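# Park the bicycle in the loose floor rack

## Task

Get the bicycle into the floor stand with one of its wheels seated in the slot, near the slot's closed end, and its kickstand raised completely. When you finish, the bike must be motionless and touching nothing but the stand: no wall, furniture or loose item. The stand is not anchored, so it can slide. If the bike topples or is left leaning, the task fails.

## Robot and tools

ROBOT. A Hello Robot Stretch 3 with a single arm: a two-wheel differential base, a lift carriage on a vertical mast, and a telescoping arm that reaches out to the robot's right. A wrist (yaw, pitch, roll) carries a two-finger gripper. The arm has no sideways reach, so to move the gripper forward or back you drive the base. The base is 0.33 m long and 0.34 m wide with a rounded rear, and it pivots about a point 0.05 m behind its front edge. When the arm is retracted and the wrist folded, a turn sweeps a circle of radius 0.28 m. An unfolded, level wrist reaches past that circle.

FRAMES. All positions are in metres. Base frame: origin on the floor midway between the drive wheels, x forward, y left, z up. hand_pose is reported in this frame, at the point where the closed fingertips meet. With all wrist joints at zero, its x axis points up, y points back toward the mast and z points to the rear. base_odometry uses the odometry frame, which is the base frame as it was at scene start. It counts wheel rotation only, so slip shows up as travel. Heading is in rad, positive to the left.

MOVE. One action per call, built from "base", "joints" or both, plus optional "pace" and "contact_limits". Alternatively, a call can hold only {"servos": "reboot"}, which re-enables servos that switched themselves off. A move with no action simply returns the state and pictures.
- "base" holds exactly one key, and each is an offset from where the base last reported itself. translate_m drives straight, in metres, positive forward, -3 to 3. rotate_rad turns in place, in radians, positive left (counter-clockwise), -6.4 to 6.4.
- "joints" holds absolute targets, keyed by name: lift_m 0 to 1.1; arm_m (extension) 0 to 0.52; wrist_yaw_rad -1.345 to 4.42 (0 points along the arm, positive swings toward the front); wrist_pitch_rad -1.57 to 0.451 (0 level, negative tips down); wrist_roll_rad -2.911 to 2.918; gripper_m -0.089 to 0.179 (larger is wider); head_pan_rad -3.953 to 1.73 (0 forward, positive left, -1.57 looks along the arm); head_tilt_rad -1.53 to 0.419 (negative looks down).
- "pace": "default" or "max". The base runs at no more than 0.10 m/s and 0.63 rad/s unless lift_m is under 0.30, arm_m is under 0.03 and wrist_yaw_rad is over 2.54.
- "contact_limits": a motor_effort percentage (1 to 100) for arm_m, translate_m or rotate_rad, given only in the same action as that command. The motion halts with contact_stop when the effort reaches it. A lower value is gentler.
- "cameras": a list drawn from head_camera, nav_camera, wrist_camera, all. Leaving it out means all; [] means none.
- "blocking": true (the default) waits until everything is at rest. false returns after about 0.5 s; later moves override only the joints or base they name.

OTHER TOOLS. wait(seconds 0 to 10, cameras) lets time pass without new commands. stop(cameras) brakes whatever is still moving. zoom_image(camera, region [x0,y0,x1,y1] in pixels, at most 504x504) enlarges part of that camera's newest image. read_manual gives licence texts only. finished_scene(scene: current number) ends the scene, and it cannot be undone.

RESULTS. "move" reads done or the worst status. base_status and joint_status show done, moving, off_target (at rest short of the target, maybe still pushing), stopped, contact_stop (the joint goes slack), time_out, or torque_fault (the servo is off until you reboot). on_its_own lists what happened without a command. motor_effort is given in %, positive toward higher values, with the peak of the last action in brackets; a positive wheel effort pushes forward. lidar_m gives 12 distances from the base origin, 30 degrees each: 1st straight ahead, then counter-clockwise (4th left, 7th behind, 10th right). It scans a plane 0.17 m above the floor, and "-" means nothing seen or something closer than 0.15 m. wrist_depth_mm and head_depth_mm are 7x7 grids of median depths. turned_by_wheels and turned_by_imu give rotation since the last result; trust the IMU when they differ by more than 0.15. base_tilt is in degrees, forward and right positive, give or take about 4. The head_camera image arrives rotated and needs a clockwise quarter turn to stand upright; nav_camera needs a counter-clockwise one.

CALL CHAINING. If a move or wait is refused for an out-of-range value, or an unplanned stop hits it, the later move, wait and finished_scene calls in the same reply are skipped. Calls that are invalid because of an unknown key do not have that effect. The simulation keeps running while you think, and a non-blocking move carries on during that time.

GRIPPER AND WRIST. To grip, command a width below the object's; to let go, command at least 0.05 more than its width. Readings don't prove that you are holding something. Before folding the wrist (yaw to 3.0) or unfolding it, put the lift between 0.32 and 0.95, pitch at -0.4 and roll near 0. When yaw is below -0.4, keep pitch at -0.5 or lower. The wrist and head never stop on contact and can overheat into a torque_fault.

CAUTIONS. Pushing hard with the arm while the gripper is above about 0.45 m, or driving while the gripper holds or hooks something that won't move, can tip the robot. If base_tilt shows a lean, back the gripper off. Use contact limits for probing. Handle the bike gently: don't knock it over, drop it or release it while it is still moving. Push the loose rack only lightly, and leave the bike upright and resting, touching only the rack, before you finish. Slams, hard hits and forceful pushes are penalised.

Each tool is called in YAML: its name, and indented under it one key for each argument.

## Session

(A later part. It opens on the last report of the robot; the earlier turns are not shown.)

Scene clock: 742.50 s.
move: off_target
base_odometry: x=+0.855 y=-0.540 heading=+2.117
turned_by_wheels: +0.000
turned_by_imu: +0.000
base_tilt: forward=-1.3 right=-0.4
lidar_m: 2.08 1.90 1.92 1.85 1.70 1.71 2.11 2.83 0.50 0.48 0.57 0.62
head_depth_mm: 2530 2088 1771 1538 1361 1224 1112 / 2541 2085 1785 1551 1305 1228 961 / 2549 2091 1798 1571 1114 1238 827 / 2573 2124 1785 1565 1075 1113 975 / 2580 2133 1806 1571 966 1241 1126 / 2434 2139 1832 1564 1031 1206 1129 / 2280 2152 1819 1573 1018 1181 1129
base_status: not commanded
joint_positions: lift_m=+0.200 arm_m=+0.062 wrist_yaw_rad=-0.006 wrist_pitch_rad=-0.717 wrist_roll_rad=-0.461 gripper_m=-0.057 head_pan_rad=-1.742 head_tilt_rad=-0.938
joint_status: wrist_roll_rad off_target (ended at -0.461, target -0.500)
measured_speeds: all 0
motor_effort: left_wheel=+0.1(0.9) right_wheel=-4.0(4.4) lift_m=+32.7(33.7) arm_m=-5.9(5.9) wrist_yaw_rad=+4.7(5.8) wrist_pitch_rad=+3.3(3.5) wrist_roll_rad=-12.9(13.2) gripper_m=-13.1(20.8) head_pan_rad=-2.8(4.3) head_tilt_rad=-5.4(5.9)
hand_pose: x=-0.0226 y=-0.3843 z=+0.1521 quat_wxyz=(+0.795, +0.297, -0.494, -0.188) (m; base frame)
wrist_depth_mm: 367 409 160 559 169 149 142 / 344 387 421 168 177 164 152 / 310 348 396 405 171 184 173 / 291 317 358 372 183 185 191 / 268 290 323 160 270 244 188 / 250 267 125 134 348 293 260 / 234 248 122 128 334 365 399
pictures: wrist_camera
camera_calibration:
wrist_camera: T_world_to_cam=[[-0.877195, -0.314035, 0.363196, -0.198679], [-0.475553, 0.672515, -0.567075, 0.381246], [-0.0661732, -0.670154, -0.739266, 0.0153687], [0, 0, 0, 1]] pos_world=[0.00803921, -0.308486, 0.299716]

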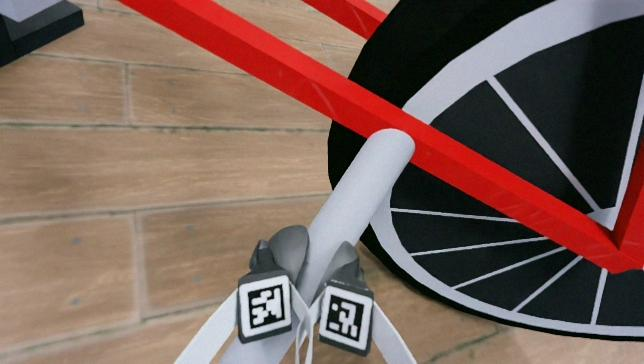

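move:
  joints: {"gripper_m": 0.11}
  cameras: []

move:
  joints: {"wrist_roll_rad": 0}
  cameras: ["wrist_camera"]

move:
  joints: {"lift_m": 0.17, "arm_m": 0.045}
  cameras: ["wrist_camera"]

move:
  joints: {"wrist_roll_rad": -1.0}
  cameras: ["wrist_camera", "head_camera"]

Scene clock: 765.23 s.
move: done
base_odometry: x=+0.855 y=-0.540 heading=+2.117
turned_by_wheels: +0.000
turned_by_imu: +0.000
base_tilt: forward=-1.4 right=-0.4
lidar_m: 2.08 1.90 1.92 1.85 1.70 1.71 2.11 2.83 0.50 0.39 0.57 0.62
head_depth_mm: 2529 2088 1767 1541 1368 1226 1111 / 2528 2090 1774 1552 1305 1236 962 / 2553 2102 1788 1562 1118 1234 831 / 2557 2134 1802 1571 1065 1095 969 / 2550 2115 1799 1571 965 1243 1127 / 2441 2135 1794 1578 1044 1204 1128 / 2241 2143 1832 1585 1020 1176 1123
base_status: not commanded
joint_positions: lift_m=+0.200 arm_m=+0.062 wrist_yaw_rad=-0.002 wrist_pitch_rad=-0.712 wrist_roll_rad=-0.496 gripper_m=+0.110 head_pan_rad=-1.742 head_tilt_rad=-0.938
joint_status: all done
measured_speeds: all 0
on_its_own: wrist_roll_rad moved -0.035 to your old target -0.500
motor_effort: left_wheel=+0.1(0.9) right_wheel=-3.7(4.5) lift_m=+21.0(33.7) arm_m=+16.3(17.2) wrist_yaw_rad=+1.4(7.8) wrist_pitch_rad=+2.3(3.4) wrist_roll_rad=-1.7(12.9) gripper_m=+0.0(79.8) head_pan_rad=-3.8(3.9) head_tilt_rad=-5.7(6.2)
hand_pose: x=-0.0219 y=-0.3853 z=+0.1532 quat_wxyz=(+0.805, +0.299, -0.480, -0.180) (m; base frame)
wrist_depth_mm: 361 409 158 569 174 150 - / 338 380 419 167 180 165 150 / 312 344 389 406 174 182 168 / 289 317 357 384 178 186 186 / 267 285 323 163 255 240 187 / 248 122 291 161 315 272 248 / 101 235 157 305 320 118 296
pictures: none
No camera images: "cameras" was empty.

Scene clock: 766.13 s.
move: done
base_odometry: x=+0.855 y=-0.540 heading=+2.117
turned_by_wheels: +0.000
turned_by_imu: +0.000
base_tilt: forward=-1.4 right=-0.5
lidar_m: 2.09 1.90 1.92 1.84 1.70 1.71 2.12 2.84 0.50 0.39 0.57 0.62
head_depth_mm: 2529 2065 1767 1529 1369 1228 1106 / 2547 2090 1777 1549 1307 1231 964 / 2560 2090 1796 1541 1115 1232 827 / 2581 2119 1794 1575 1069 1014 971 / 2572 2125 1787 1567 964 1223 1130 / 2459 2119 1800 1573 1043 1210 1134 / 2278 2126 1811 1581 1018 1179 1131
base_status: not commanded
joint_positions: lift_m=+0.200 arm_m=+0.062 wrist_yaw_rad=-0.002 wrist_pitch_rad=-0.712 wrist_roll_rad=-0.005 gripper_m=+0.110 head_pan_rad=-1.742 head_tilt_rad=-0.938
joint_status: all done
measured_speeds: all 0
motor_effort: left_wheel=-0.1(0.5) right_wheel=-3.8(3.9) lift_m=+23.6(24.2) arm_m=+15.0(16.6) wrist_yaw_rad=+2.1(2.8) wrist_pitch_rad=+2.2(2.3) wrist_roll_rad=+1.7(3.0) gripper_m=+0.0(0.9) head_pan_rad=-3.0(4.1) head_tilt_rad=-5.3(6.1)
hand_pose: x=-0.0219 y=-0.3853 z=+0.1531 quat_wxyz=(+0.665, +0.247, -0.661, -0.247) (m; base frame)
wrist_depth_mm: 207 224 225 169 169 167 148 / 163 165 527 176 184 187 175 / 426 418 426 166 179 183 185 / 376 393 391 165 259 263 268 / 340 354 352 161 323 349 365 / 307 121 312 163 314 325 334 / 101 124 284 159 280 118 302
pictures: wrist_camera
camera_calibration:
wrist_camera: T_world_to_cam=[[-0.998856, -0.0312781, 0.0361777, -0.042391], [-0.0474158, 0.746336, -0.663878, 0.435433], [-0.00623585, -0.664834, -0.746965, 0.0200114], [0, 0, 0, 1]] pos_world=[-0.0215714, -0.313001, 0.305556]

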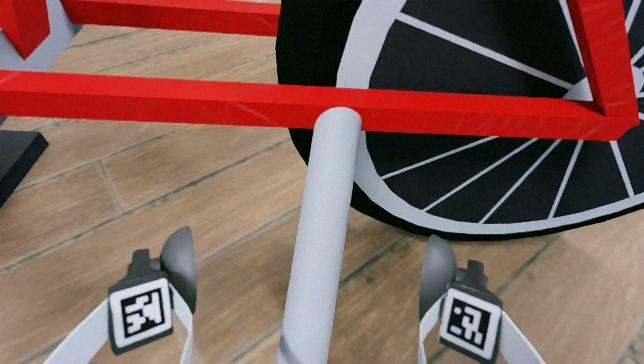

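Scene clock: 767.20 s.
move: done
base_odometry: x=+0.855 y=-0.540 heading=+2.117
turned_by_wheels: +0.000
turned_by_imu: +0.000
base_tilt: forward=-1.3 right=-0.5
lidar_m: 2.08 1.90 1.92 1.85 1.70 1.71 2.11 2.84 0.50 0.40 0.57 0.62
head_depth_mm: 2482 2076 1763 1540 1362 1221 1111 / 2538 2098 1782 1546 1308 1231 980 / 2570 2085 1790 1556 1111 1233 810 / 2558 2114 1772 1571 1067 1117 966 / 2562 2109 1811 1562 967 1225 1123 / 2448 2143 1811 1566 1043 1206 1132 / 2270 2130 1821 1586 1018 1181 1133
base_status: not commanded
joint_positions: lift_m=+0.170 arm_m=+0.045 wrist_yaw_rad=-0.002 wrist_pitch_rad=-0.712 wrist_roll_rad=-0.005 gripper_m=+0.110 head_pan_rad=-1.742 head_tilt_rad=-0.938
joint_status: all done
measured_speeds: all 0
motor_effort: left_wheel=+0.5(0.6) right_wheel=-3.7(4.0) lift_m=+18.2(23.4) arm_m=-14.6(20.4) wrist_yaw_rad=+1.7(2.8) wrist_pitch_rad=+2.2(2.4) wrist_roll_rad=+1.3(1.8) gripper_m=+0.1(1.0) head_pan_rad=-3.0(4.4) head_tilt_rad=-5.1(6.1)
hand_pose: x=-0.0219 y=-0.3683 z=+0.1231 quat_wxyz=(+0.664, +0.247, -0.661, -0.247) (m; base frame)
wrist_depth_mm: 149 150 155 158 162 170 169 / 466 464 473 155 210 211 213 / 385 397 410 151 240 246 248 / 344 349 353 152 300 290 311 / 306 314 316 148 325 332 337 / 276 122 281 150 279 298 299 / 101 124 252 252 255 118 271
pictures: wrist_camera
camera_calibration:
wrist_camera: T_world_to_cam=[[-0.998866, -0.0311385, 0.0360018, -0.0406994], [-0.0471946, 0.746342, -0.663887, 0.402843], [-0.00619728, -0.664834, -0.746966, 0.00892119], [0, 0, 0, 1]] pos_world=[-0.0215859, -0.295995, 0.275572]

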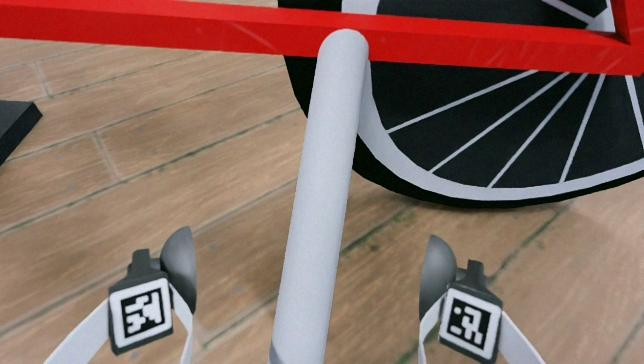

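Scene clock: 768.33 s.
move: done
base_odometry: x=+0.855 y=-0.540 heading=+2.117
turned_by_wheels: +0.000
turned_by_imu: +0.000
base_tilt: forward=-1.3 right=-0.5
lidar_m: 2.08 1.90 1.91 1.84 1.70 1.72 2.11 2.83 0.50 0.39 0.57 0.62
head_depth_mm: 2503 2087 1776 1541 1361 1224 1118 / 2528 2065 1762 1544 1304 1231 979 / 2568 2087 1784 1545 1113 1239 813 / 2588 2100 1788 1561 1070 1119 971 / 2571 2130 1806 1569 966 1239 1125 / 2447 2107 1806 1577 1036 1210 1127 / 2275 2164 1809 1585 1025 1174 1128
base_status: not commanded
joint_positions: lift_m=+0.170 arm_m=+0.045 wrist_yaw_rad=-0.002 wrist_pitch_rad=-0.712 wrist_roll_rad=-0.992 gripper_m=+0.110 head_pan_rad=-1.742 head_tilt_rad=-0.938
joint_status: all done
measured_speeds: all 0
motor_effort: left_wheel=+0.5(0.7) right_wheel=-3.7(4.0) lift_m=+18.3(19.1) arm_m=-13.9(15.0) wrist_yaw_rad=+1.9(2.7) wrist_pitch_rad=+2.1(2.4) wrist_roll_rad=-2.7(3.1) gripper_m=-0.2(0.9) head_pan_rad=-3.3(3.7) head_tilt_rad=-5.7(6.0)
hand_pose: x=-0.0217 y=-0.3683 z=+0.1232 quat_wxyz=(+0.898, +0.334, -0.267, -0.100) (m; base frame)
wrist_depth_mm: 237 276 343 444 156 248 - / 226 260 322 413 519 183 162 / 219 248 307 382 467 174 161 / 209 240 291 361 238 166 177 / 203 225 277 310 153 219 187 / 194 122 141 145 149 230 194 / 101 125 137 306 340 119 198
pictures: head_camera (sideways), wrist_camera
camera_calibration:
head_camera: T_world_to_cam=[[0.183514, 0.789546, -0.585611, 0.786948], [0.980066, -0.193077, 0.0468098, -0.0642784], [-0.0761096, -0.582528, -0.809239, 1.0149], [0, 0, 0, 1]] pos_world=[-0.00417466, -0.0425331, 1.28515]
wrist_camera: T_world_to_cam=[[-0.510863, -0.562666, 0.649943, -0.301356], [-0.852161, 0.431109, -0.296591, 0.224093], [-0.113314, -0.705373, -0.69972, -0.0141482], [0, 0, 0, 1]] pos_world=[0.0354081, -0.276151, 0.252429]

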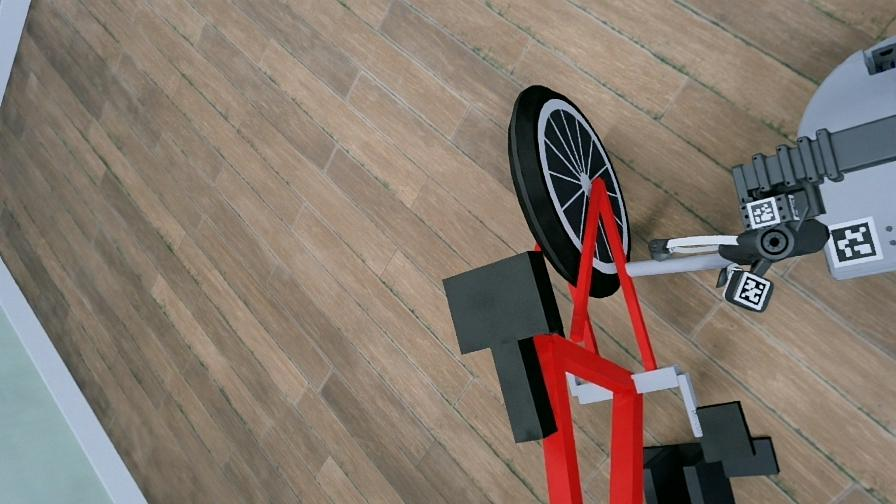

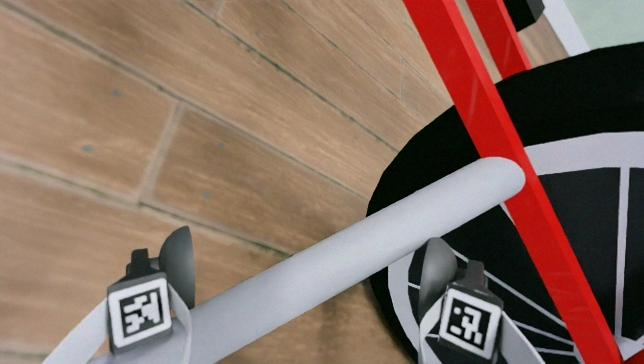

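move:
  joints: {"wrist_roll_rad": -1.4}
  cameras: ["wrist_camera"]

move:
  joints: {"wrist_roll_rad": -1.65}
  cameras: ["wrist_camera", "head_camera"]

Scene clock: 773.70 s.
move: done
base_odometry: x=+0.855 y=-0.540 heading=+2.117
turned_by_wheels: +0.000
turned_by_imu: +0.000
base_tilt: forward=-1.3 right=-0.5
lidar_m: 2.09 1.90 1.92 1.85 1.70 1.71 2.11 2.84 0.51 0.40 0.56 0.64
head_depth_mm: 2503 2063 1787 1541 1363 1226 1111 / 2530 2092 1780 1539 1280 1231 972 / 2555 2099 1796 1561 1140 1232 813 / 2583 2103 1784 1501 1123 1125 953 / 2567 2129 1803 1538 1109 1241 1127 / 2455 2115 1804 1579 1153 1207 1131 / 2269 2170 1827 1585 1317 1197 1139
base_status: not commanded
joint_positions: lift_m=+0.170 arm_m=+0.045 wrist_yaw_rad=+0.001 wrist_pitch_rad=-0.702 wrist_roll_rad=-1.400 gripper_m=+0.110 head_pan_rad=-1.742 head_tilt_rad=-0.938
joint_status: all done
measured_speeds: all 0
motor_effort: left_wheel=+0.2(0.8) right_wheel=-1.9(3.9) lift_m=+19.2(19.5) arm_m=-11.2(11.9) wrist_yaw_rad=-1.1(22.0) wrist_pitch_rad=+0.2(6.0) wrist_roll_rad=-0.4(30.7) gripper_m=+0.1(4.6) head_pan_rad=-3.2(4.1) head_tilt_rad=-5.5(6.1)
hand_pose: x=-0.0212 y=-0.3702 z=+0.1250 quat_wxyz=(+0.936, +0.343, -0.080, -0.029) (m; base frame)
wrist_depth_mm: 192 222 274 364 529 163 - / 192 224 275 365 530 167 - / 192 224 274 362 525 174 - / 191 222 279 366 529 178 - / 190 216 276 367 442 184 203 / 191 122 276 348 167 187 190 / 101 124 140 151 157 118 200
pictures: wrist_camera
camera_calibration:
wrist_camera: T_world_to_cam=[[-0.126641, -0.642383, 0.755848, -0.337868], [-0.983476, 0.180691, -0.0112127, 0.0947348], [-0.129372, -0.744778, -0.654651, -0.0346936], [0, 0, 0, 1]] pos_world=[0.0458932, -0.259997, 0.233727]

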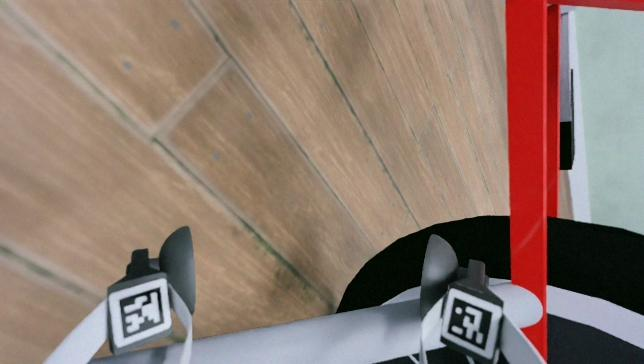

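Scene clock: 774.53 s.
move: done
base_odometry: x=+0.855 y=-0.540 heading=+2.117
turned_by_wheels: +0.000
turned_by_imu: +0.000
base_tilt: forward=-1.3 right=-0.4
lidar_m: 2.08 1.90 1.92 1.84 1.70 1.71 2.11 2.83 0.51 0.40 0.56 0.64
head_depth_mm: 2508 2075 1774 1538 1375 1232 1114 / 2544 2087 1773 1543 1287 1229 975 / 2559 2085 1782 1561 1141 1232 813 / 2572 2110 1799 1504 1122 1150 956 / 2572 2108 1797 1544 1104 1237 1107 / 2431 2124 1809 1575 1155 1203 1132 / 2268 2137 1816 1576 1304 1201 1131
base_status: not commanded
joint_positions: lift_m=+0.170 arm_m=+0.045 wrist_yaw_rad=+0.009 wrist_pitch_rad=-0.709 wrist_roll_rad=-1.638 gripper_m=+0.110 head_pan_rad=-1.742 head_tilt_rad=-0.938
joint_status: all done
measured_speeds: all 0
motor_effort: left_wheel=+1.0(1.4) right_wheel=-4.3(4.5) lift_m=+21.6(21.6) arm_m=-9.8(11.1) wrist_yaw_rad=-9.0(9.4) wrist_pitch_rad=+1.8(1.8) wrist_roll_rad=-4.3(6.4) gripper_m=-0.8(0.8) head_pan_rad=-3.0(3.9) head_tilt_rad=-5.4(6.1)
hand_pose: x=-0.0197 y=-0.3688 z=+0.1236 quat_wxyz=(+0.937, +0.347, +0.033, +0.016) (m; base frame)
wrist_depth_mm: 177 200 243 315 439 622 136 / 181 205 252 326 459 736 167 / 183 210 261 339 494 732 - / 185 216 267 354 538 783 - / 189 214 278 373 512 776 - / 191 122 285 351 274 182 - / - 121 139 155 161 118 196
pictures: head_camera (sideways), wrist_camera
camera_calibration:
head_camera: T_world_to_cam=[[0.183527, 0.789626, -0.585498, 0.7868], [0.980065, -0.193083, 0.0468065, -0.0642742], [-0.0760903, -0.582417, -0.809321, 1.01501], [0, 0, 0, 1]] pos_world=[-0.00417426, -0.0425308, 1.28515]
wrist_camera: T_world_to_cam=[[0.116629, -0.648065, 0.752601, -0.33271], [-0.985436, 0.018909, 0.168994, 0.0139905], [-0.12375, -0.76135, -0.636422, -0.0426156], [0, 0, 0, 1]] pos_world=[0.0473167, -0.248328, 0.220912]

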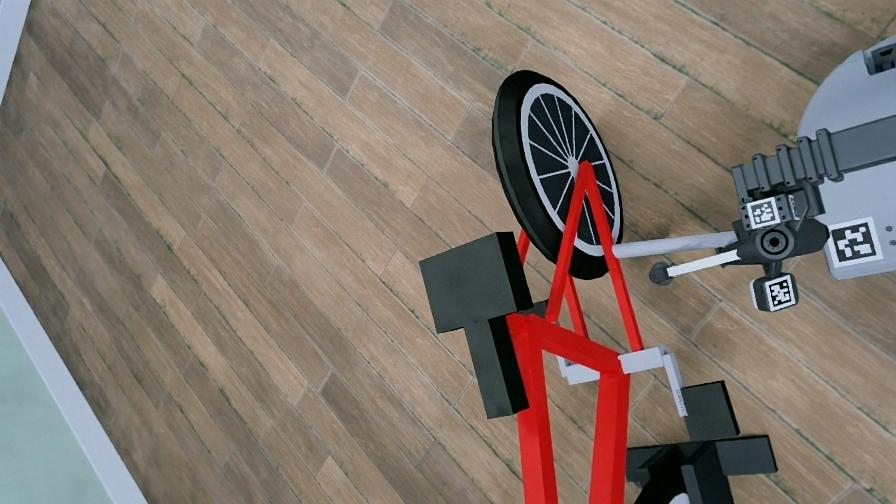

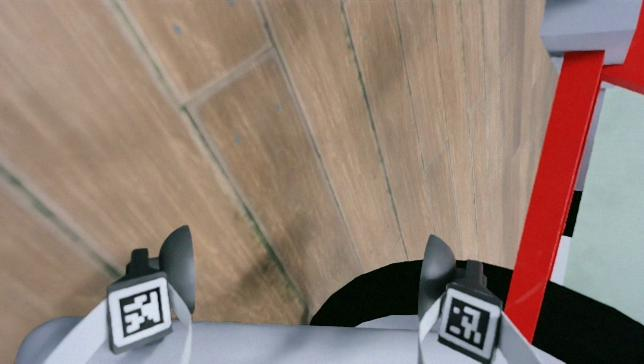

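move:
  joints: {"head_pan_rad": -1.1, "head_tilt_rad": -0.75}
  cameras: ["wrist_camera", "head_camera", "nav_camera"]

zoom_image:
  camera: "head_camera"
  region: [450, 0, 896, 504]

Scene clock: 780.30 s.
move: done
base_odometry: x=+0.855 y=-0.540 heading=+2.117
turned_by_wheels: +0.000
turned_by_imu: +0.000
base_tilt: forward=-1.3 right=-0.5
lidar_m: 2.09 1.90 1.91 1.85 1.70 1.71 2.11 2.83 0.51 0.40 0.56 0.64
head_depth_mm: 2058 2340 2223 1817 1530 886 1087 / 1990 2256 2239 1823 1530 987 1126 / 1933 2161 2248 1801 1542 1262 1156 / 1884 2119 2256 1826 1481 1263 1131 / 1833 2073 2215 1854 1529 1144 1176 / 1794 2012 2200 1853 1570 1222 1180 / 1746 1972 2160 1852 1567 1295 1188
base_status: not commanded
joint_positions: lift_m=+0.170 arm_m=+0.045 wrist_yaw_rad=+0.009 wrist_pitch_rad=-0.709 wrist_roll_rad=-1.638 gripper_m=+0.110 head_pan_rad=-1.108 head_tilt_rad=-0.754
joint_status: all done
measured_speeds: all 0
motor_effort: left_wheel=+0.7(1.5) right_wheel=-4.4(4.6) lift_m=+34.8(35.4) arm_m=-5.8(6.9) wrist_yaw_rad=-8.6(8.9) wrist_pitch_rad=+1.5(1.9) wrist_roll_rad=-4.3(4.4) gripper_m=-0.3(1.2) head_pan_rad=+4.1(8.1) head_tilt_rad=+2.0(4.0)
hand_pose: x=-0.0197 y=-0.3688 z=+0.1237 quat_wxyz=(+0.937, +0.347, +0.033, +0.016) (m; base frame)
wrist_depth_mm: 177 200 245 314 441 614 135 / 179 204 251 329 471 739 167 / 183 208 259 339 488 758 - / 185 215 270 356 538 791 - / 187 213 278 376 504 788 - / 190 121 289 353 271 182 - / - 121 140 157 162 118 199
pictures: head_camera (sideways), nav_camera (sideways), wrist_camera
camera_calibration:
head_camera: T_world_to_cam=[[-0.265829, 0.637152, -0.723444, 0.969288], [0.900157, 0.432653, 0.0502845, -0.0683262], [0.34504, -0.637846, -0.688549, 0.855386], [0, 0, 0, 1]] pos_world=[0.0240277, -0.042418, 1.29364]
nav_camera: T_world_to_cam=[[0.310843, -0.614267, 0.725295, -0.90208], [-0.874573, -0.483645, -0.0347892, 0.103179], [0.372155, -0.623509, -0.687559, 0.848621], [0, 0, 0, 1]] pos_world=[0.0548243, 0.0249065, 1.24134]
wrist_camera: T_world_to_cam=[[0.116629, -0.648066, 0.752601, -0.332726], [-0.985436, 0.0189096, 0.168993, 0.0139871], [-0.12375, -0.761349, -0.636422, -0.0426018], [0, 0, 0, 1]] pos_world=[0.0473167, -0.248328, 0.220933]

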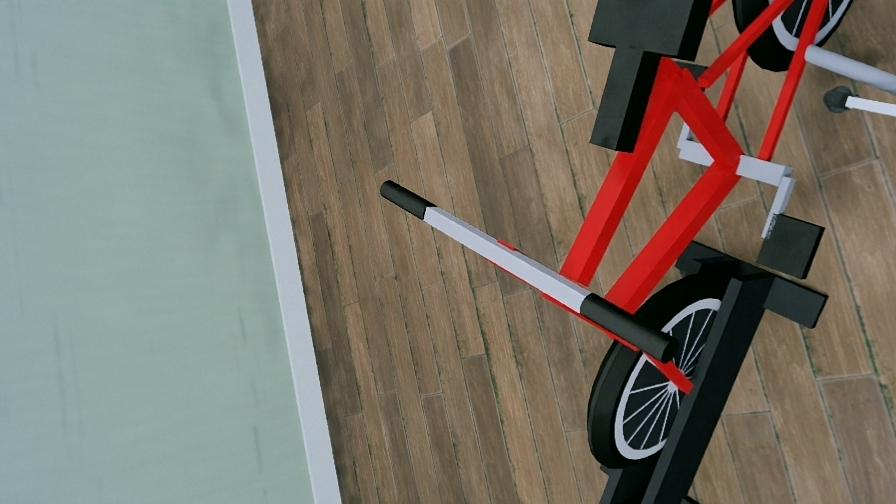

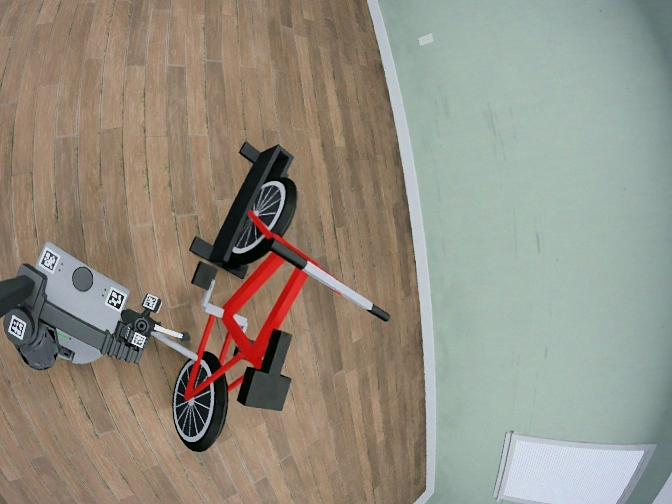

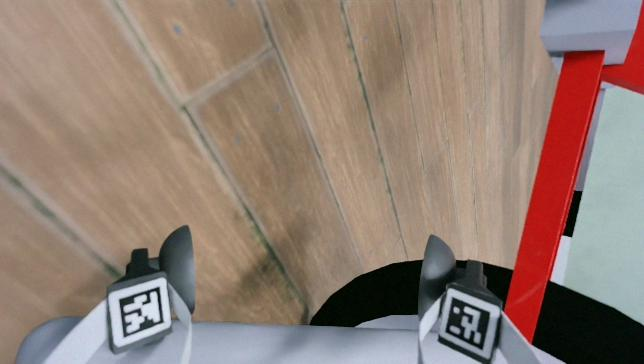

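Scaled by 1.000.

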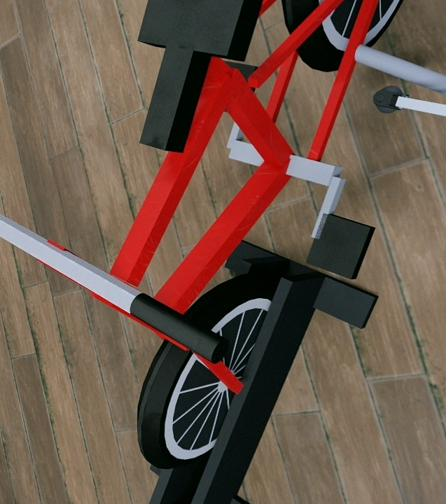

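move:
  joints: {"lift_m": 0.3}
  cameras: []

move:
  joints: {"wrist_roll_rad": 0, "gripper_m": 0.08}
  cameras: ["wrist_camera"]

Scene clock: 793.20 s.
move: done
base_odometry: x=+0.855 y=-0.540 heading=+2.117
turned_by_wheels: +0.000
turned_by_imu: +0.000
base_tilt: forward=-1.4 right=-0.5
lidar_m: 2.09 1.90 1.92 1.85 1.70 1.71 2.11 2.84 0.51 0.40 0.55 0.64
head_depth_mm: 2026 2320 2193 1806 1517 881 1043 / 1954 2242 2249 1824 1543 1003 1123 / 1942 2207 2250 1790 1532 1256 1149 / 1887 2135 2253 1844 1440 1260 1132 / 1843 2081 2238 1838 1526 1146 1173 / 1777 2014 2219 1852 1563 1222 1188 / 1747 1954 2151 1878 1568 1292 1189
base_status: not commanded
joint_positions: lift_m=+0.300 arm_m=+0.045 wrist_yaw_rad=+0.002 wrist_pitch_rad=-0.713 wrist_roll_rad=-1.647 gripper_m=+0.110 head_pan_rad=-1.108 head_tilt_rad=-0.754
joint_status: all done
measured_speeds: all 0
motor_effort: left_wheel=+2.8(3.1) right_wheel=-5.2(8.2) lift_m=+32.7(42.4) arm_m=-1.7(4.0) wrist_yaw_rad=-0.9(16.4) wrist_pitch_rad=+2.5(2.6) wrist_roll_rad=-1.1(5.0) gripper_m=+0.4(0.9) head_pan_rad=+4.0(4.8) head_tilt_rad=+2.5(2.6)
hand_pose: x=-0.0209 y=-0.3680 z=+0.2529 quat_wxyz=(+0.936, +0.349, +0.037, +0.014) (m; base frame)
wrist_depth_mm: 274 320 382 214 250 - - / 280 325 398 457 249 - - / 284 332 417 487 359 222 199 / 293 342 423 510 379 - 198 / 218 329 420 331 341 - - / 297 121 253 275 150 - - / 101 352 412 337 273 118 -
pictures: none
No camera images: "cameras" was empty.

Scene clock: 794.67 s.
move: done
base_odometry: x=+0.855 y=-0.540 heading=+2.117
turned_by_wheels: +0.000
turned_by_imu: +0.000
base_tilt: forward=-1.3 right=-0.5
lidar_m: 2.08 1.90 1.92 1.84 1.70 1.71 2.11 2.83 0.51 0.40 0.56 0.64
head_depth_mm: 2020 2317 2224 1801 1524 885 1023 / 1964 2260 2244 1826 1536 1001 1119 / 1933 2194 2268 1769 1544 1249 1150 / 1876 2132 2252 1836 1451 1257 1130 / 1813 2074 2226 1835 1522 1149 1179 / 1776 2004 2221 1856 1561 1215 1171 / 1746 1963 2168 1877 1568 1300 1179
base_status: not commanded
joint_positions: lift_m=+0.300 arm_m=+0.045 wrist_yaw_rad=+0.002 wrist_pitch_rad=-0.713 wrist_roll_rad=-0.005 gripper_m=+0.080 head_pan_rad=-1.108 head_tilt_rad=-0.754
joint_status: all done
measured_speeds: all 0
motor_effort: left_wheel=+2.5(3.1) right_wheel=-5.2(5.4) lift_m=+30.8(33.2) arm_m=-0.2(2.7) wrist_yaw_rad=-1.1(2.7) wrist_pitch_rad=+2.5(2.7) wrist_roll_rad=+1.5(3.4) gripper_m=+0.4(78.7) head_pan_rad=+3.8(4.6) head_tilt_rad=+1.6(2.5)
hand_pose: x=-0.0212 y=-0.3680 z=+0.2528 quat_wxyz=(+0.665, +0.248, -0.660, -0.246) (m; base frame)
wrist_depth_mm: 821 214 836 899 216 194 210 / 232 235 354 379 231 224 231 / 559 258 567 324 257 253 265 / 528 244 262 264 272 276 312 / 386 246 483 464 338 371 376 / 400 398 410 427 143 429 447 / 378 116 375 378 125 388 400
pictures: wrist_camera
camera_calibration:
wrist_camera: T_world_to_cam=[[-0.998733, -0.0350463, 0.0361251, -0.0461677], [-0.0501903, 0.747212, -0.662688, 0.488726], [-0.00376834, -0.663661, -0.748024, 0.106768], [0, 0, 0, 1]] pos_world=[-0.0211775, -0.295942, 0.405406]

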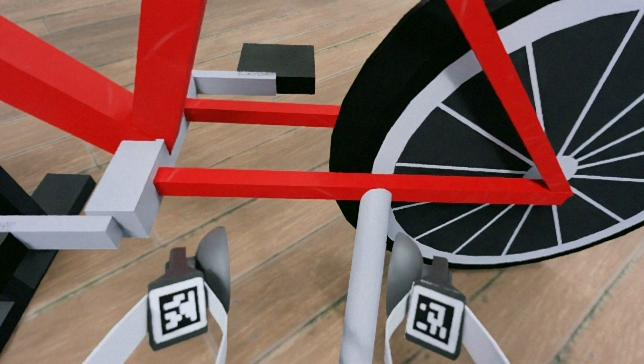

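move:
  base: {"translate_m": -0.033}
  cameras: ["wrist_camera"]

move:
  joints: {"lift_m": 0.2}
  cameras: ["wrist_camera"]

Scene clock: 809.37 s.
move: done
base_odometry: x=+0.873 y=-0.569 heading=+2.117
turned_by_wheels: +0.000
turned_by_imu: +0.000
base_tilt: forward=-1.4 right=-0.5
lidar_m: 2.11 1.92 1.94 1.82 1.68 1.69 2.09 2.81 0.51 0.40 0.58 0.64
head_depth_mm: 2054 2358 2238 1799 1526 901 1085 / 1984 2268 2231 1802 1529 1094 1029 / 1948 2200 2245 1820 1531 1074 1172 / 1893 2148 2259 1779 1482 1267 1127 / 1845 2095 2256 1857 999 1152 1172 / 1822 2023 2213 1858 1560 1225 1176 / 1754 1978 2165 1877 1565 1302 1185
base_status: done
joint_positions: lift_m=+0.300 arm_m=+0.045 wrist_yaw_rad=+0.002 wrist_pitch_rad=-0.713 wrist_roll_rad=-0.005 gripper_m=+0.080 head_pan_rad=-1.108 head_tilt_rad=-0.754
joint_status: not commanded
measured_speeds: all 0
motor_effort: left_wheel=-0.2(5.5) right_wheel=-4.4(7.5) lift_m=+24.9(27.6) arm_m=+2.4(3.1) wrist_yaw_rad=-1.0(3.0) wrist_pitch_rad=+2.5(2.7) wrist_roll_rad=+1.6(2.0) gripper_m=-0.1(1.4) head_pan_rad=+3.7(4.8) head_tilt_rad=+1.2(2.4)
hand_pose: x=-0.0212 y=-0.3680 z=+0.2528 quat_wxyz=(+0.665, +0.248, -0.660, -0.246) (m; base frame)
wrist_depth_mm: 823 215 834 887 194 209 209 / 247 239 357 242 217 231 234 / 258 295 575 271 261 257 268 / 232 254 264 268 285 285 316 / 228 462 472 455 355 374 478 / 409 403 405 259 144 439 449 / 381 116 376 374 125 388 400
pictures: wrist_camera
camera_calibration:
wrist_camera: T_world_to_cam=[[-0.998737, -0.0349838, 0.036053, -0.0461265], [-0.0500957, 0.747215, -0.662692, 0.48873], [-0.00375584, -0.663661, -0.748024, 0.106768], [0, 0, 0, 1]] pos_world=[-0.021184, -0.295942, 0.405406]

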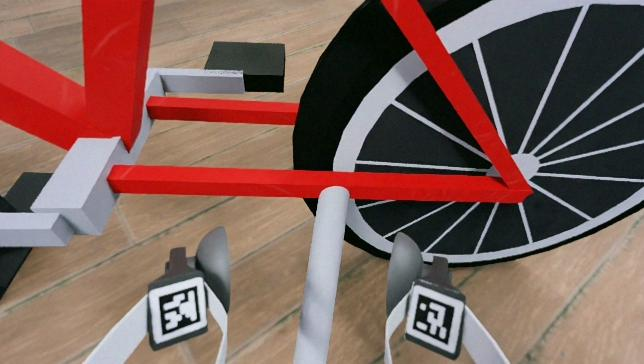

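Scene clock: 811.10 s.
move: done
base_odometry: x=+0.873 y=-0.569 heading=+2.117
turned_by_wheels: +0.000
turned_by_imu: +0.000
base_tilt: forward=-1.3 right=-0.5
lidar_m: 2.11 1.93 1.94 1.82 1.68 1.70 2.09 2.80 0.51 0.40 0.57 0.64
head_depth_mm: 2038 2351 2222 1806 1525 899 1099 / 2006 2277 2235 1822 1535 1089 1109 / 1945 2216 2228 1813 1545 1076 1162 / 1891 2149 2257 1778 1479 1260 1133 / 1853 2086 2262 1859 1005 1159 1172 / 1802 2036 2219 1853 1564 1219 1187 / 1780 1962 2180 1883 1568 1296 1188
base_status: not commanded
joint_positions: lift_m=+0.200 arm_m=+0.045 wrist_yaw_rad=+0.002 wrist_pitch_rad=-0.713 wrist_roll_rad=-0.005 gripper_m=+0.080 head_pan_rad=-1.108 head_tilt_rad=-0.754
joint_status: all done
measured_speeds: all 0
motor_effort: left_wheel=+0.6(0.7) right_wheel=-4.5(4.7) lift_m=+19.4(22.9) arm_m=+4.3(4.4) wrist_yaw_rad=-2.3(3.0) wrist_pitch_rad=+2.3(2.7) wrist_roll_rad=+1.5(1.9) gripper_m=+0.6(1.1) head_pan_rad=+3.1(5.0) head_tilt_rad=+1.7(2.6)
hand_pose: x=-0.0212 y=-0.3680 z=+0.1528 quat_wxyz=(+0.665, +0.248, -0.660, -0.246) (m; base frame)
wrist_depth_mm: 182 599 600 205 199 201 189 / 476 185 184 184 196 199 205 / 444 441 450 186 255 258 262 / 384 392 401 177 297 299 306 / 339 342 354 176 358 359 378 / 308 303 302 168 144 330 334 / 284 116 282 163 124 293 297
pictures: wrist_camera
camera_calibration:
wrist_camera: T_world_to_cam=[[-0.998738, -0.0349786, 0.0360472, -0.0425182], [-0.050088, 0.747215, -0.662692, 0.422457], [-0.00375499, -0.663661, -0.748024, 0.0319606], [0, 0, 0, 1]] pos_world=[-0.0211846, -0.295942, 0.305399]

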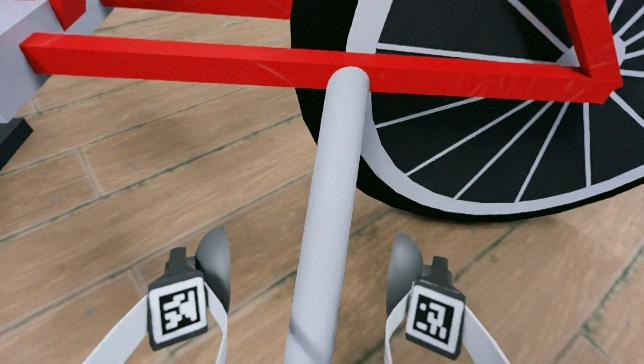

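move:
  joints: {"lift_m": 0.154}
  cameras: ["wrist_camera"]

move:
  joints: {"wrist_roll_rad": -0.9}
  cameras: ["wrist_camera"]

Scene clock: 817.23 s.
move: done
base_odometry: x=+0.873 y=-0.569 heading=+2.117
turned_by_wheels: +0.000
turned_by_imu: +0.000
base_tilt: forward=-1.3 right=-0.5
lidar_m: 2.11 1.93 1.95 1.83 1.68 1.69 2.09 2.81 0.51 0.40 0.58 0.64
head_depth_mm: 2064 2356 2219 1796 1522 903 1099 / 1988 2288 2249 1813 1531 1094 1119 / 1939 2207 2246 1802 1548 1079 1165 / 1910 2153 2284 1789 1478 1261 1136 / 1856 2074 2237 1846 1005 1157 1179 / 1797 2027 2235 1865 1562 1218 1176 / 1762 2001 2156 1872 1565 1292 1181
base_status: not commanded
joint_positions: lift_m=+0.154 arm_m=+0.045 wrist_yaw_rad=+0.002 wrist_pitch_rad=-0.713 wrist_roll_rad=-0.005 gripper_m=+0.080 head_pan_rad=-1.108 head_tilt_rad=-0.754
joint_status: all done
measured_speeds: all 0
motor_effort: left_wheel=-0.2(0.5) right_wheel=-4.4(4.6) lift_m=+18.9(22.5) arm_m=+7.6(8.2) wrist_yaw_rad=-0.7(2.7) wrist_pitch_rad=+2.6(2.6) wrist_roll_rad=+1.6(1.8) gripper_m=+0.1(1.0) head_pan_rad=+3.7(4.6) head_tilt_rad=+1.9(2.5)
hand_pose: x=-0.0212 y=-0.3680 z=+0.1068 quat_wxyz=(+0.665, +0.248, -0.660, -0.246) (m; base frame)
wrist_depth_mm: 513 530 534 148 194 200 201 / 429 441 449 142 216 223 225 / 368 373 387 140 253 258 259 / 324 331 335 135 329 313 342 / 291 295 304 134 309 311 317 / 260 255 145 129 144 278 283 / 241 116 237 129 125 246 255
pictures: wrist_camera
camera_calibration:
wrist_camera: T_world_to_cam=[[-0.998738, -0.034978, 0.0360464, -0.0408597], [-0.050087, 0.747215, -0.662692, 0.391973], [-0.00375474, -0.663661, -0.748024, -0.00244886], [0, 0, 0, 1]] pos_world=[-0.0211846, -0.295942, 0.259398]

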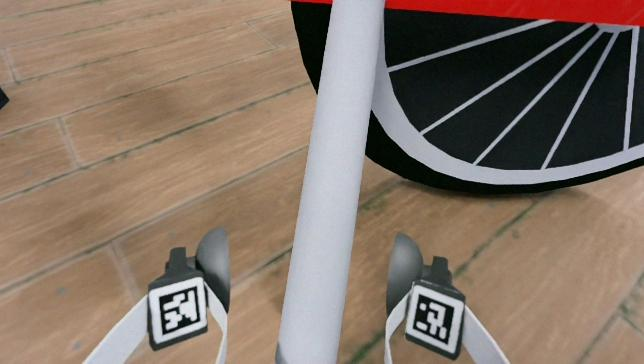

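Scene clock: 818.27 s.
move: off_target
base_odometry: x=+0.873 y=-0.569 heading=+2.117
turned_by_wheels: +0.000
turned_by_imu: +0.000
base_tilt: forward=-1.3 right=-0.4
lidar_m: 2.11 1.93 1.94 1.82 1.68 1.69 2.09 2.81 0.51 0.40 0.57 0.64
head_depth_mm: 2040 2354 2220 1815 1524 901 1098 / 1989 2288 2238 1812 1515 1095 1122 / 1948 2193 2241 1825 1545 1071 1166 / 1913 2171 2240 1740 1477 1263 1133 / 1859 2094 2241 1844 1004 1165 1167 / 1806 2027 2198 1864 1553 1223 1182 / 1773 1980 2172 1868 1554 1301 1185
base_status: not commanded
joint_positions: lift_m=+0.154 arm_m=+0.045 wrist_yaw_rad=-0.014 wrist_pitch_rad=-0.724 wrist_roll_rad=-0.876 gripper_m=+0.080 head_pan_rad=-1.108 head_tilt_rad=-0.754
joint_status: wrist_roll_rad off_target (ended at -0.876, target -0.900)
measured_speeds: all 0
on_its_own: wrist_yaw_rad is at rest, and its effort (+13.7) is outside its rest range (-9 to +9)
motor_effort: left_wheel=+0.7(0.7) right_wheel=+0.1(4.6) lift_m=+20.7(20.9) arm_m=+8.3(8.7) wrist_yaw_rad=+13.7(13.7) wrist_pitch_rad=+4.6(4.9) wrist_roll_rad=-8.1(8.2) gripper_m=-0.7(0.7) head_pan_rad=+3.6(4.4) head_tilt_rad=+2.0(2.4)
hand_pose: x=-0.0240 y=-0.3659 z=+0.1049 quat_wxyz=(+0.878, +0.331, -0.320, -0.127) (m; base frame)
wrist_depth_mm: 236 272 332 424 576 154 163 / 223 256 307 394 504 179 167 / 212 243 289 359 252 156 175 / 204 228 272 335 146 212 177 / 194 219 261 286 138 242 216 / 188 196 143 129 135 268 231 / 179 116 122 271 126 287 255
pictures: wrist_camera
camera_calibration:
wrist_camera: T_world_to_cam=[[-0.613333, -0.520228, 0.594294, -0.270328], [-0.781664, 0.507693, -0.362284, 0.252335], [-0.113249, -0.686739, -0.718028, -0.016754], [0, 0, 0, 1]] pos_world=[0.0295426, -0.280247, 0.240042]

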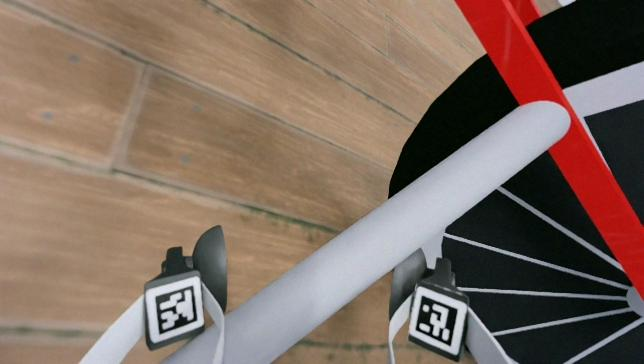

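move:
  joints: {"wrist_roll_rad": -1.15}
  cameras: ["wrist_camera"]

Scene clock: 820.47 s.
move: off_target
base_odometry: x=+0.873 y=-0.569 heading=+2.117
turned_by_wheels: +0.000
turned_by_imu: +0.000
base_tilt: forward=-1.4 right=-0.4
lidar_m: 2.12 1.92 1.94 1.82 1.68 1.69 2.09 2.81 0.51 0.50 0.57 0.64
head_depth_mm: 2048 2368 2211 1814 1529 901 1097 / 1985 2294 2234 1830 1537 1096 1126 / 1948 2223 2246 1831 1544 1073 1165 / 1898 2152 2277 1745 1471 1273 1126 / 1830 2079 2244 1857 1007 1158 1171 / 1810 2029 2214 1852 1558 1219 1180 / 1770 1966 2168 1868 1549 1301 1184
base_status: not commanded
joint_positions: lift_m=+0.154 arm_m=+0.045 wrist_yaw_rad=-0.038 wrist_pitch_rad=-0.732 wrist_roll_rad=-1.047 gripper_m=+0.080 head_pan_rad=-1.108 head_tilt_rad=-0.754
joint_status: wrist_roll_rad off_target (ended at -1.047, target -1.150)
measured_speeds: all 0
on_its_own: wrist_yaw_rad is at rest, and its effort (+31.8) is outside its rest range (-9 to +9)
motor_effort: left_wheel=+0.1(0.8) right_wheel=+0.2(0.3) lift_m=+28.3(29.0) arm_m=+9.7(10.3) wrist_yaw_rad=+31.8(33.2) wrist_pitch_rad=+5.9(6.3) wrist_roll_rad=-34.0(34.7) gripper_m=-2.3(2.6) head_pan_rad=+3.6(4.3) head_tilt_rad=+1.9(2.1)
hand_pose: x=-0.0280 y=-0.3643 z=+0.1035 quat_wxyz=(+0.900, +0.342, -0.248, -0.110) (m; base frame)
wrist_depth_mm: 212 248 299 394 551 151 - / 203 237 288 365 508 199 170 / 197 225 272 347 419 204 160 / 192 218 264 329 262 150 174 / 184 206 254 296 138 227 190 / 182 123 142 129 134 257 219 / - 117 121 282 126 266 239
pictures: wrist_camera
camera_calibration:
wrist_camera: T_world_to_cam=[[-0.484256, -0.576898, 0.657788, -0.294747], [-0.863372, 0.436867, -0.25246, 0.208417], [-0.141722, -0.69017, -0.709633, -0.020024], [0, 0, 0, 1]] pos_world=[0.0343703, -0.27491, 0.232288]

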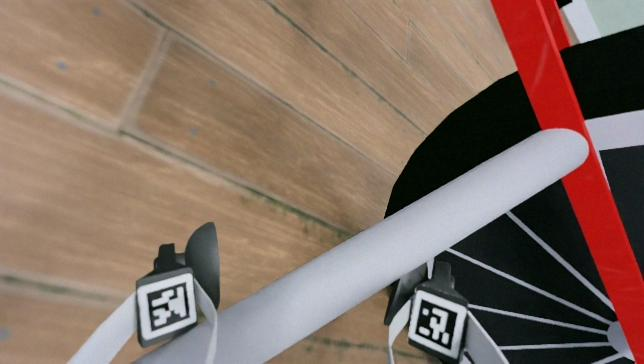

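move:
  base: {"translate_m": -0.012}
  joints: {"wrist_roll_rad": -1.3}
  cameras: ["wrist_camera"]

Scene clock: 827.90 s.
move: off_target
base_odometry: x=+0.879 y=-0.579 heading=+2.117
turned_by_wheels: +0.000
turned_by_imu: +0.000
base_tilt: forward=-1.3 right=-0.4
lidar_m: 2.12 1.94 1.95 1.82 1.67 1.69 2.07 2.80 0.51 0.49 0.58 0.64
head_depth_mm: 2050 2354 2208 1817 1528 903 1104 / 2005 2292 2237 1823 1530 1017 1121 / 1978 2230 2247 1819 1533 1082 1167 / 1916 2146 2245 1741 1493 1282 1132 / 1855 2100 2264 1849 1004 1160 1174 / 1822 2038 2232 1847 1550 1223 1181 / 1770 1986 2165 1875 1566 1293 1181
base_status: done
joint_positions: lift_m=+0.154 arm_m=+0.045 wrist_yaw_rad=-0.093 wrist_pitch_rad=-0.733 wrist_roll_rad=-1.205 gripper_m=+0.080 head_pan_rad=-1.108 head_tilt_rad=-0.754
joint_status: wrist_roll_rad off_target (ended at -1.205, target -1.300)
measured_speeds: all 0
on_its_own: wrist_yaw_rad is held at -0.055, not at your +0.000, by its stall guard, which is still easing
motor_effort: left_wheel=-3.4(8.5) right_wheel=+1.0(8.7) lift_m=+31.1(33.0) arm_m=+11.4(12.4) wrist_yaw_rad=+32.2(33.9) wrist_pitch_rad=+6.1(6.4) wrist_roll_rad=-31.3(34.3) gripper_m=-3.1(3.2) head_pan_rad=+4.1(4.5) head_tilt_rad=+1.6(2.7)
hand_pose: x=-0.0375 y=-0.3637 z=+0.1035 quat_wxyz=(+0.914, +0.344, -0.186, -0.108) (m; base frame)
wrist_depth_mm: 193 222 278 357 505 657 245 / 189 219 268 346 485 208 168 / 185 213 261 334 397 204 157 / 184 209 256 324 251 149 176 / 183 203 257 293 138 225 187 / 180 128 142 128 135 247 199 / - 116 121 298 125 254 202
pictures: wrist_camera
camera_calibration:
wrist_camera: T_world_to_cam=[[-0.374362, -0.604187, 0.703428, -0.309498], [-0.907853, 0.393288, -0.145354, 0.171305], [-0.188829, -0.693025, -0.695745, -0.025168], [0, 0, 0, 1]] pos_world=[0.0349029, -0.271809, 0.225099]

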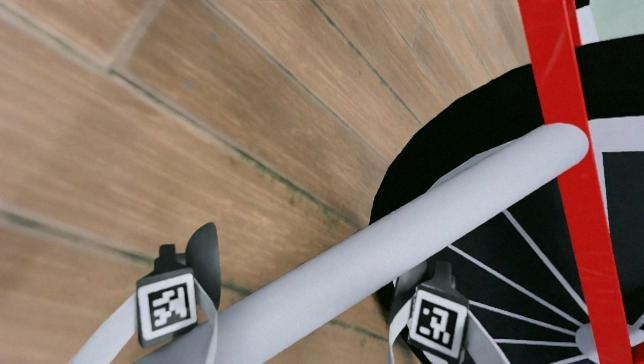

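move:
  base: {"translate_m": -0.015}
  joints: {"wrist_roll_rad": -1.45, "wrist_yaw_rad": -0.04}
  cameras: ["wrist_camera"]

Scene clock: 832.97 s.
move: off_target
base_odometry: x=+0.887 y=-0.592 heading=+2.117
turned_by_wheels: +0.000
turned_by_imu: +0.000
base_tilt: forward=-1.3 right=-0.4
lidar_m: 2.14 1.95 1.97 1.80 1.66 1.67 2.07 2.79 0.51 0.39 0.60 0.64
head_depth_mm: 2080 2358 2242 1810 1512 945 1103 / 2013 2278 2236 1814 1534 1003 1047 / 1971 2224 2262 1837 1533 1117 1169 / 1916 2177 2242 1772 1550 1271 1149 / 1861 2110 2253 1853 1015 1183 1155 / 1822 2061 2216 1846 1131 1220 1174 / 1784 2014 2179 1868 1388 1297 1184
base_status: done
joint_positions: lift_m=+0.154 arm_m=+0.045 wrist_yaw_rad=-0.066 wrist_pitch_rad=-0.723 wrist_roll_rad=-1.378 gripper_m=+0.080 head_pan_rad=-1.108 head_tilt_rad=-0.754
joint_status: wrist_yaw_rad off_target (ended at -0.066, target -0.040); wrist_roll_rad off_target (ended at -1.378, target -1.450)
measured_speeds: all 0
on_its_own: wrist_yaw_rad is at rest, and its effort (+23.2) is outside its rest range (-9 to +9)
motor_effort: left_wheel=-3.8(12.2) right_wheel=-2.2(6.7) lift_m=+31.4(31.8) arm_m=+4.7(7.3) wrist_yaw_rad=+23.2(57.1) wrist_pitch_rad=+4.3(6.3) wrist_roll_rad=-24.1(42.7) gripper_m=-2.3(2.6) head_pan_rad=+3.9(4.6) head_tilt_rad=+1.6(2.6)
hand_pose: x=-0.0330 y=-0.3658 z=+0.1051 quat_wxyz=(+0.929, +0.349, -0.101, -0.065) (m; base frame)
wrist_depth_mm: 183 207 253 331 483 751 250 / 181 205 254 329 476 219 160 / 181 204 254 327 254 202 156 / 178 206 252 327 254 147 176 / 180 198 251 301 139 218 180 / 180 129 142 128 132 234 190 / - 117 121 324 126 232 193
pictures: wrist_camera
camera_calibration:
wrist_camera: T_world_to_cam=[[-0.192055, -0.644921, 0.739724, -0.322986], [-0.965171, 0.260569, -0.0234137, 0.113177], [-0.177649, -0.718457, -0.672503, -0.0360705], [0, 0, 0, 1]] pos_world=[0.0407964, -0.263706, 0.217312]

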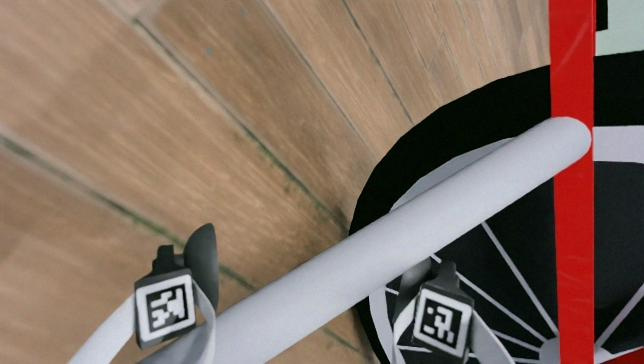

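move:
  base: {"translate_m": -0.01}
  joints: {"wrist_roll_rad": -1.7, "lift_m": 0.162, "arm_m": 0.05}
  cameras: ["wrist_camera"]

move:
  joints: {"wrist_roll_rad": -1.95, "head_pan_rad": -1.75, "head_tilt_rad": -0.95}
  cameras: ["wrist_camera", "head_camera"]

Scene clock: 837.33 s.
move: off_target
base_odometry: x=+0.892 y=-0.600 heading=+2.116
turned_by_wheels: +0.000
turned_by_imu: +0.000
base_tilt: forward=-1.4 right=-0.4
lidar_m: 2.15 1.96 1.97 1.80 1.66 1.67 2.06 2.78 0.51 0.39 0.62 0.64
head_depth_mm: 2066 2414 2232 1802 1520 960 1100 / 2030 2298 2238 1797 876 971 1109 / 1954 2229 2279 1835 1546 1113 1166 / 1926 2154 2295 1798 1546 1259 1171 / 1887 2119 2274 1804 1086 1185 1150 / 1828 2050 2232 1855 1008 1224 1178 / 1780 1998 2177 1859 1201 1287 1186
base_status: done
joint_positions: lift_m=+0.162 arm_m=+0.050 wrist_yaw_rad=-0.106 wrist_pitch_rad=-0.715 wrist_roll_rad=-1.648 gripper_m=+0.080 head_pan_rad=-1.108 head_tilt_rad=-0.754
joint_status: wrist_roll_rad off_target (ended at -1.648, target -1.700); the others done
measured_speeds: all 0
on_its_own: wrist_yaw_rad is held at -0.083, not at your -0.040, by its stall guard, which is still easing
motor_effort: left_wheel=-3.4(9.7) right_wheel=+2.5(7.1) lift_m=+32.5(44.5) arm_m=+4.7(13.4) wrist_yaw_rad=+18.6(41.7) wrist_pitch_rad=+2.7(5.9) wrist_roll_rad=-17.5(30.5) gripper_m=-2.8(4.2) head_pan_rad=+3.8(4.6) head_tilt_rad=+1.5(2.2)
hand_pose: x=-0.0401 y=-0.3717 z=+0.1147 quat_wxyz=(+0.935, +0.351, +0.018, -0.036) (m; base frame)
wrist_depth_mm: 168 193 236 299 415 677 149 / 171 196 240 312 417 219 158 / 176 201 246 325 250 198 156 / 181 206 256 311 149 147 174 / 183 209 268 307 139 214 179 / 186 124 142 130 144 221 188 / 185 117 125 339 127 184 191
pictures: wrist_camera
camera_calibration:
wrist_camera: T_world_to_cam=[[0.0511145, -0.661975, 0.747781, -0.332707], [-0.976404, 0.124184, 0.176676, 0.0340687], [-0.209817, -0.739167, -0.640007, -0.0478787], [0, 0, 0, 1]] pos_world=[0.0402252, -0.259865, 0.21213]

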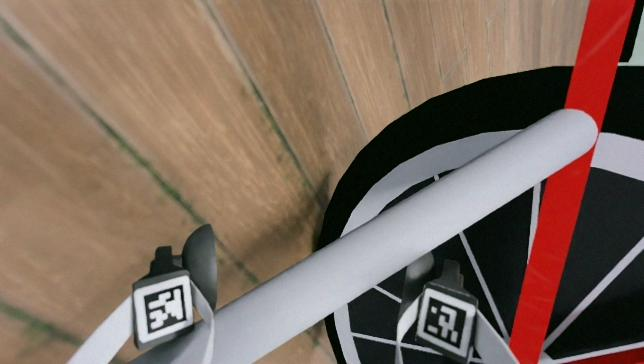

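Scene clock: 838.53 s.
move: done
base_odometry: x=+0.892 y=-0.600 heading=+2.117
turned_by_wheels: +0.000
turned_by_imu: +0.000
base_tilt: forward=-1.3 right=-0.5
lidar_m: 2.15 1.96 1.97 1.80 1.66 1.67 2.06 2.78 0.50 0.39 0.65 0.65
head_depth_mm: 2513 2063 1777 1541 1371 1223 1113 / 2532 2112 1774 1543 1377 1230 979 / 2546 2094 1795 1558 1266 1238 846 / 2556 2100 1796 1567 1096 1203 957 / 2590 2122 1791 1577 1061 1225 1122 / 2467 2140 1827 1569 833 1227 1129 / 2318 2130 1819 1576 907 1196 1130
base_status: not commanded
joint_positions: lift_m=+0.162 arm_m=+0.050 wrist_yaw_rad=-0.129 wrist_pitch_rad=-0.688 wrist_roll_rad=-1.943 gripper_m=+0.080 head_pan_rad=-1.742 head_tilt_rad=-0.938
joint_status: all done
measured_speeds: all 0
on_its_own: wrist_yaw_rad is held at -0.125, not at your -0.040, by its stall guard, which is not easing now
motor_effort: left_wheel=-1.2(3.7) right_wheel=+0.9(4.1) lift_m=+18.6(31.8) arm_m=-1.9(4.8) wrist_yaw_rad=+4.9(34.0) wrist_pitch_rad=-2.4(5.9) wrist_roll_rad=-2.3(24.1) gripper_m=-0.7(4.2) head_pan_rad=-3.2(5.7) head_tilt_rad=-5.2(6.5)
hand_pose: x=-0.0448 y=-0.3762 z=+0.1195 quat_wxyz=(+0.927, +0.342, +0.153, +0.002) (m; base frame)
wrist_depth_mm: 156 176 211 268 353 486 711 / 164 186 226 287 266 209 139 / 172 198 241 300 243 140 139 / 181 209 261 307 228 137 165 / 189 222 287 309 135 204 170 / 203 216 142 132 143 183 176 / 209 116 130 280 129 172 157
pictures: head_camera (sideways), wrist_camera
camera_calibration:
head_camera: T_world_to_cam=[[0.183327, 0.789542, -0.585674, 0.787031], [0.980111, -0.192851, 0.0468116, -0.0642811], [-0.0759883, -0.582607, -0.809194, 1.01484], [0, 0, 0, 1]] pos_world=[-0.00416524, -0.0425367, 1.28516]
wrist_camera: T_world_to_cam=[[0.325726, -0.630166, 0.704835, -0.309574], [-0.918823, -0.0352603, 0.393092, -0.0541215], [-0.22286, -0.775659, -0.590497, -0.0693153], [0, 0, 0, 1]] pos_world=[0.0356606, -0.250756, 0.198543]

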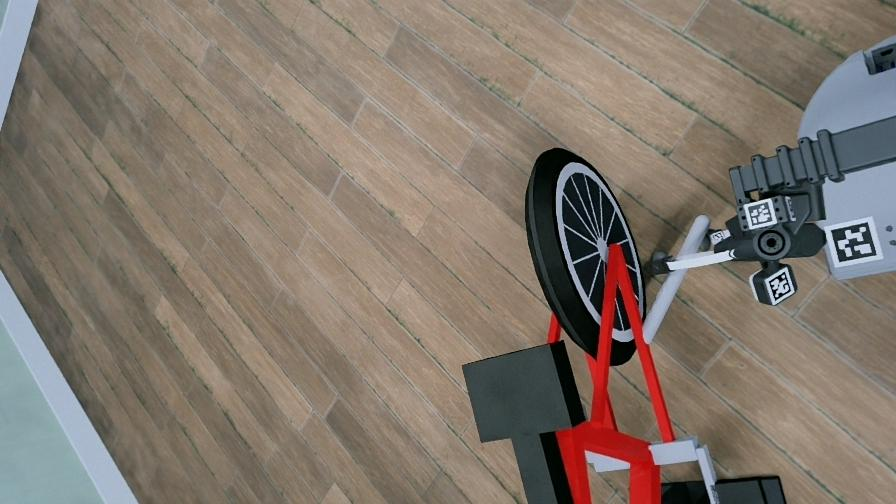

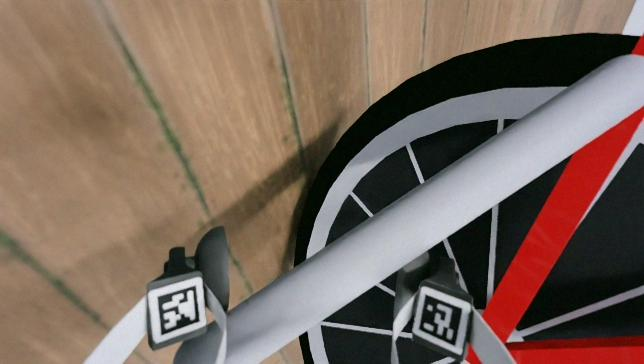

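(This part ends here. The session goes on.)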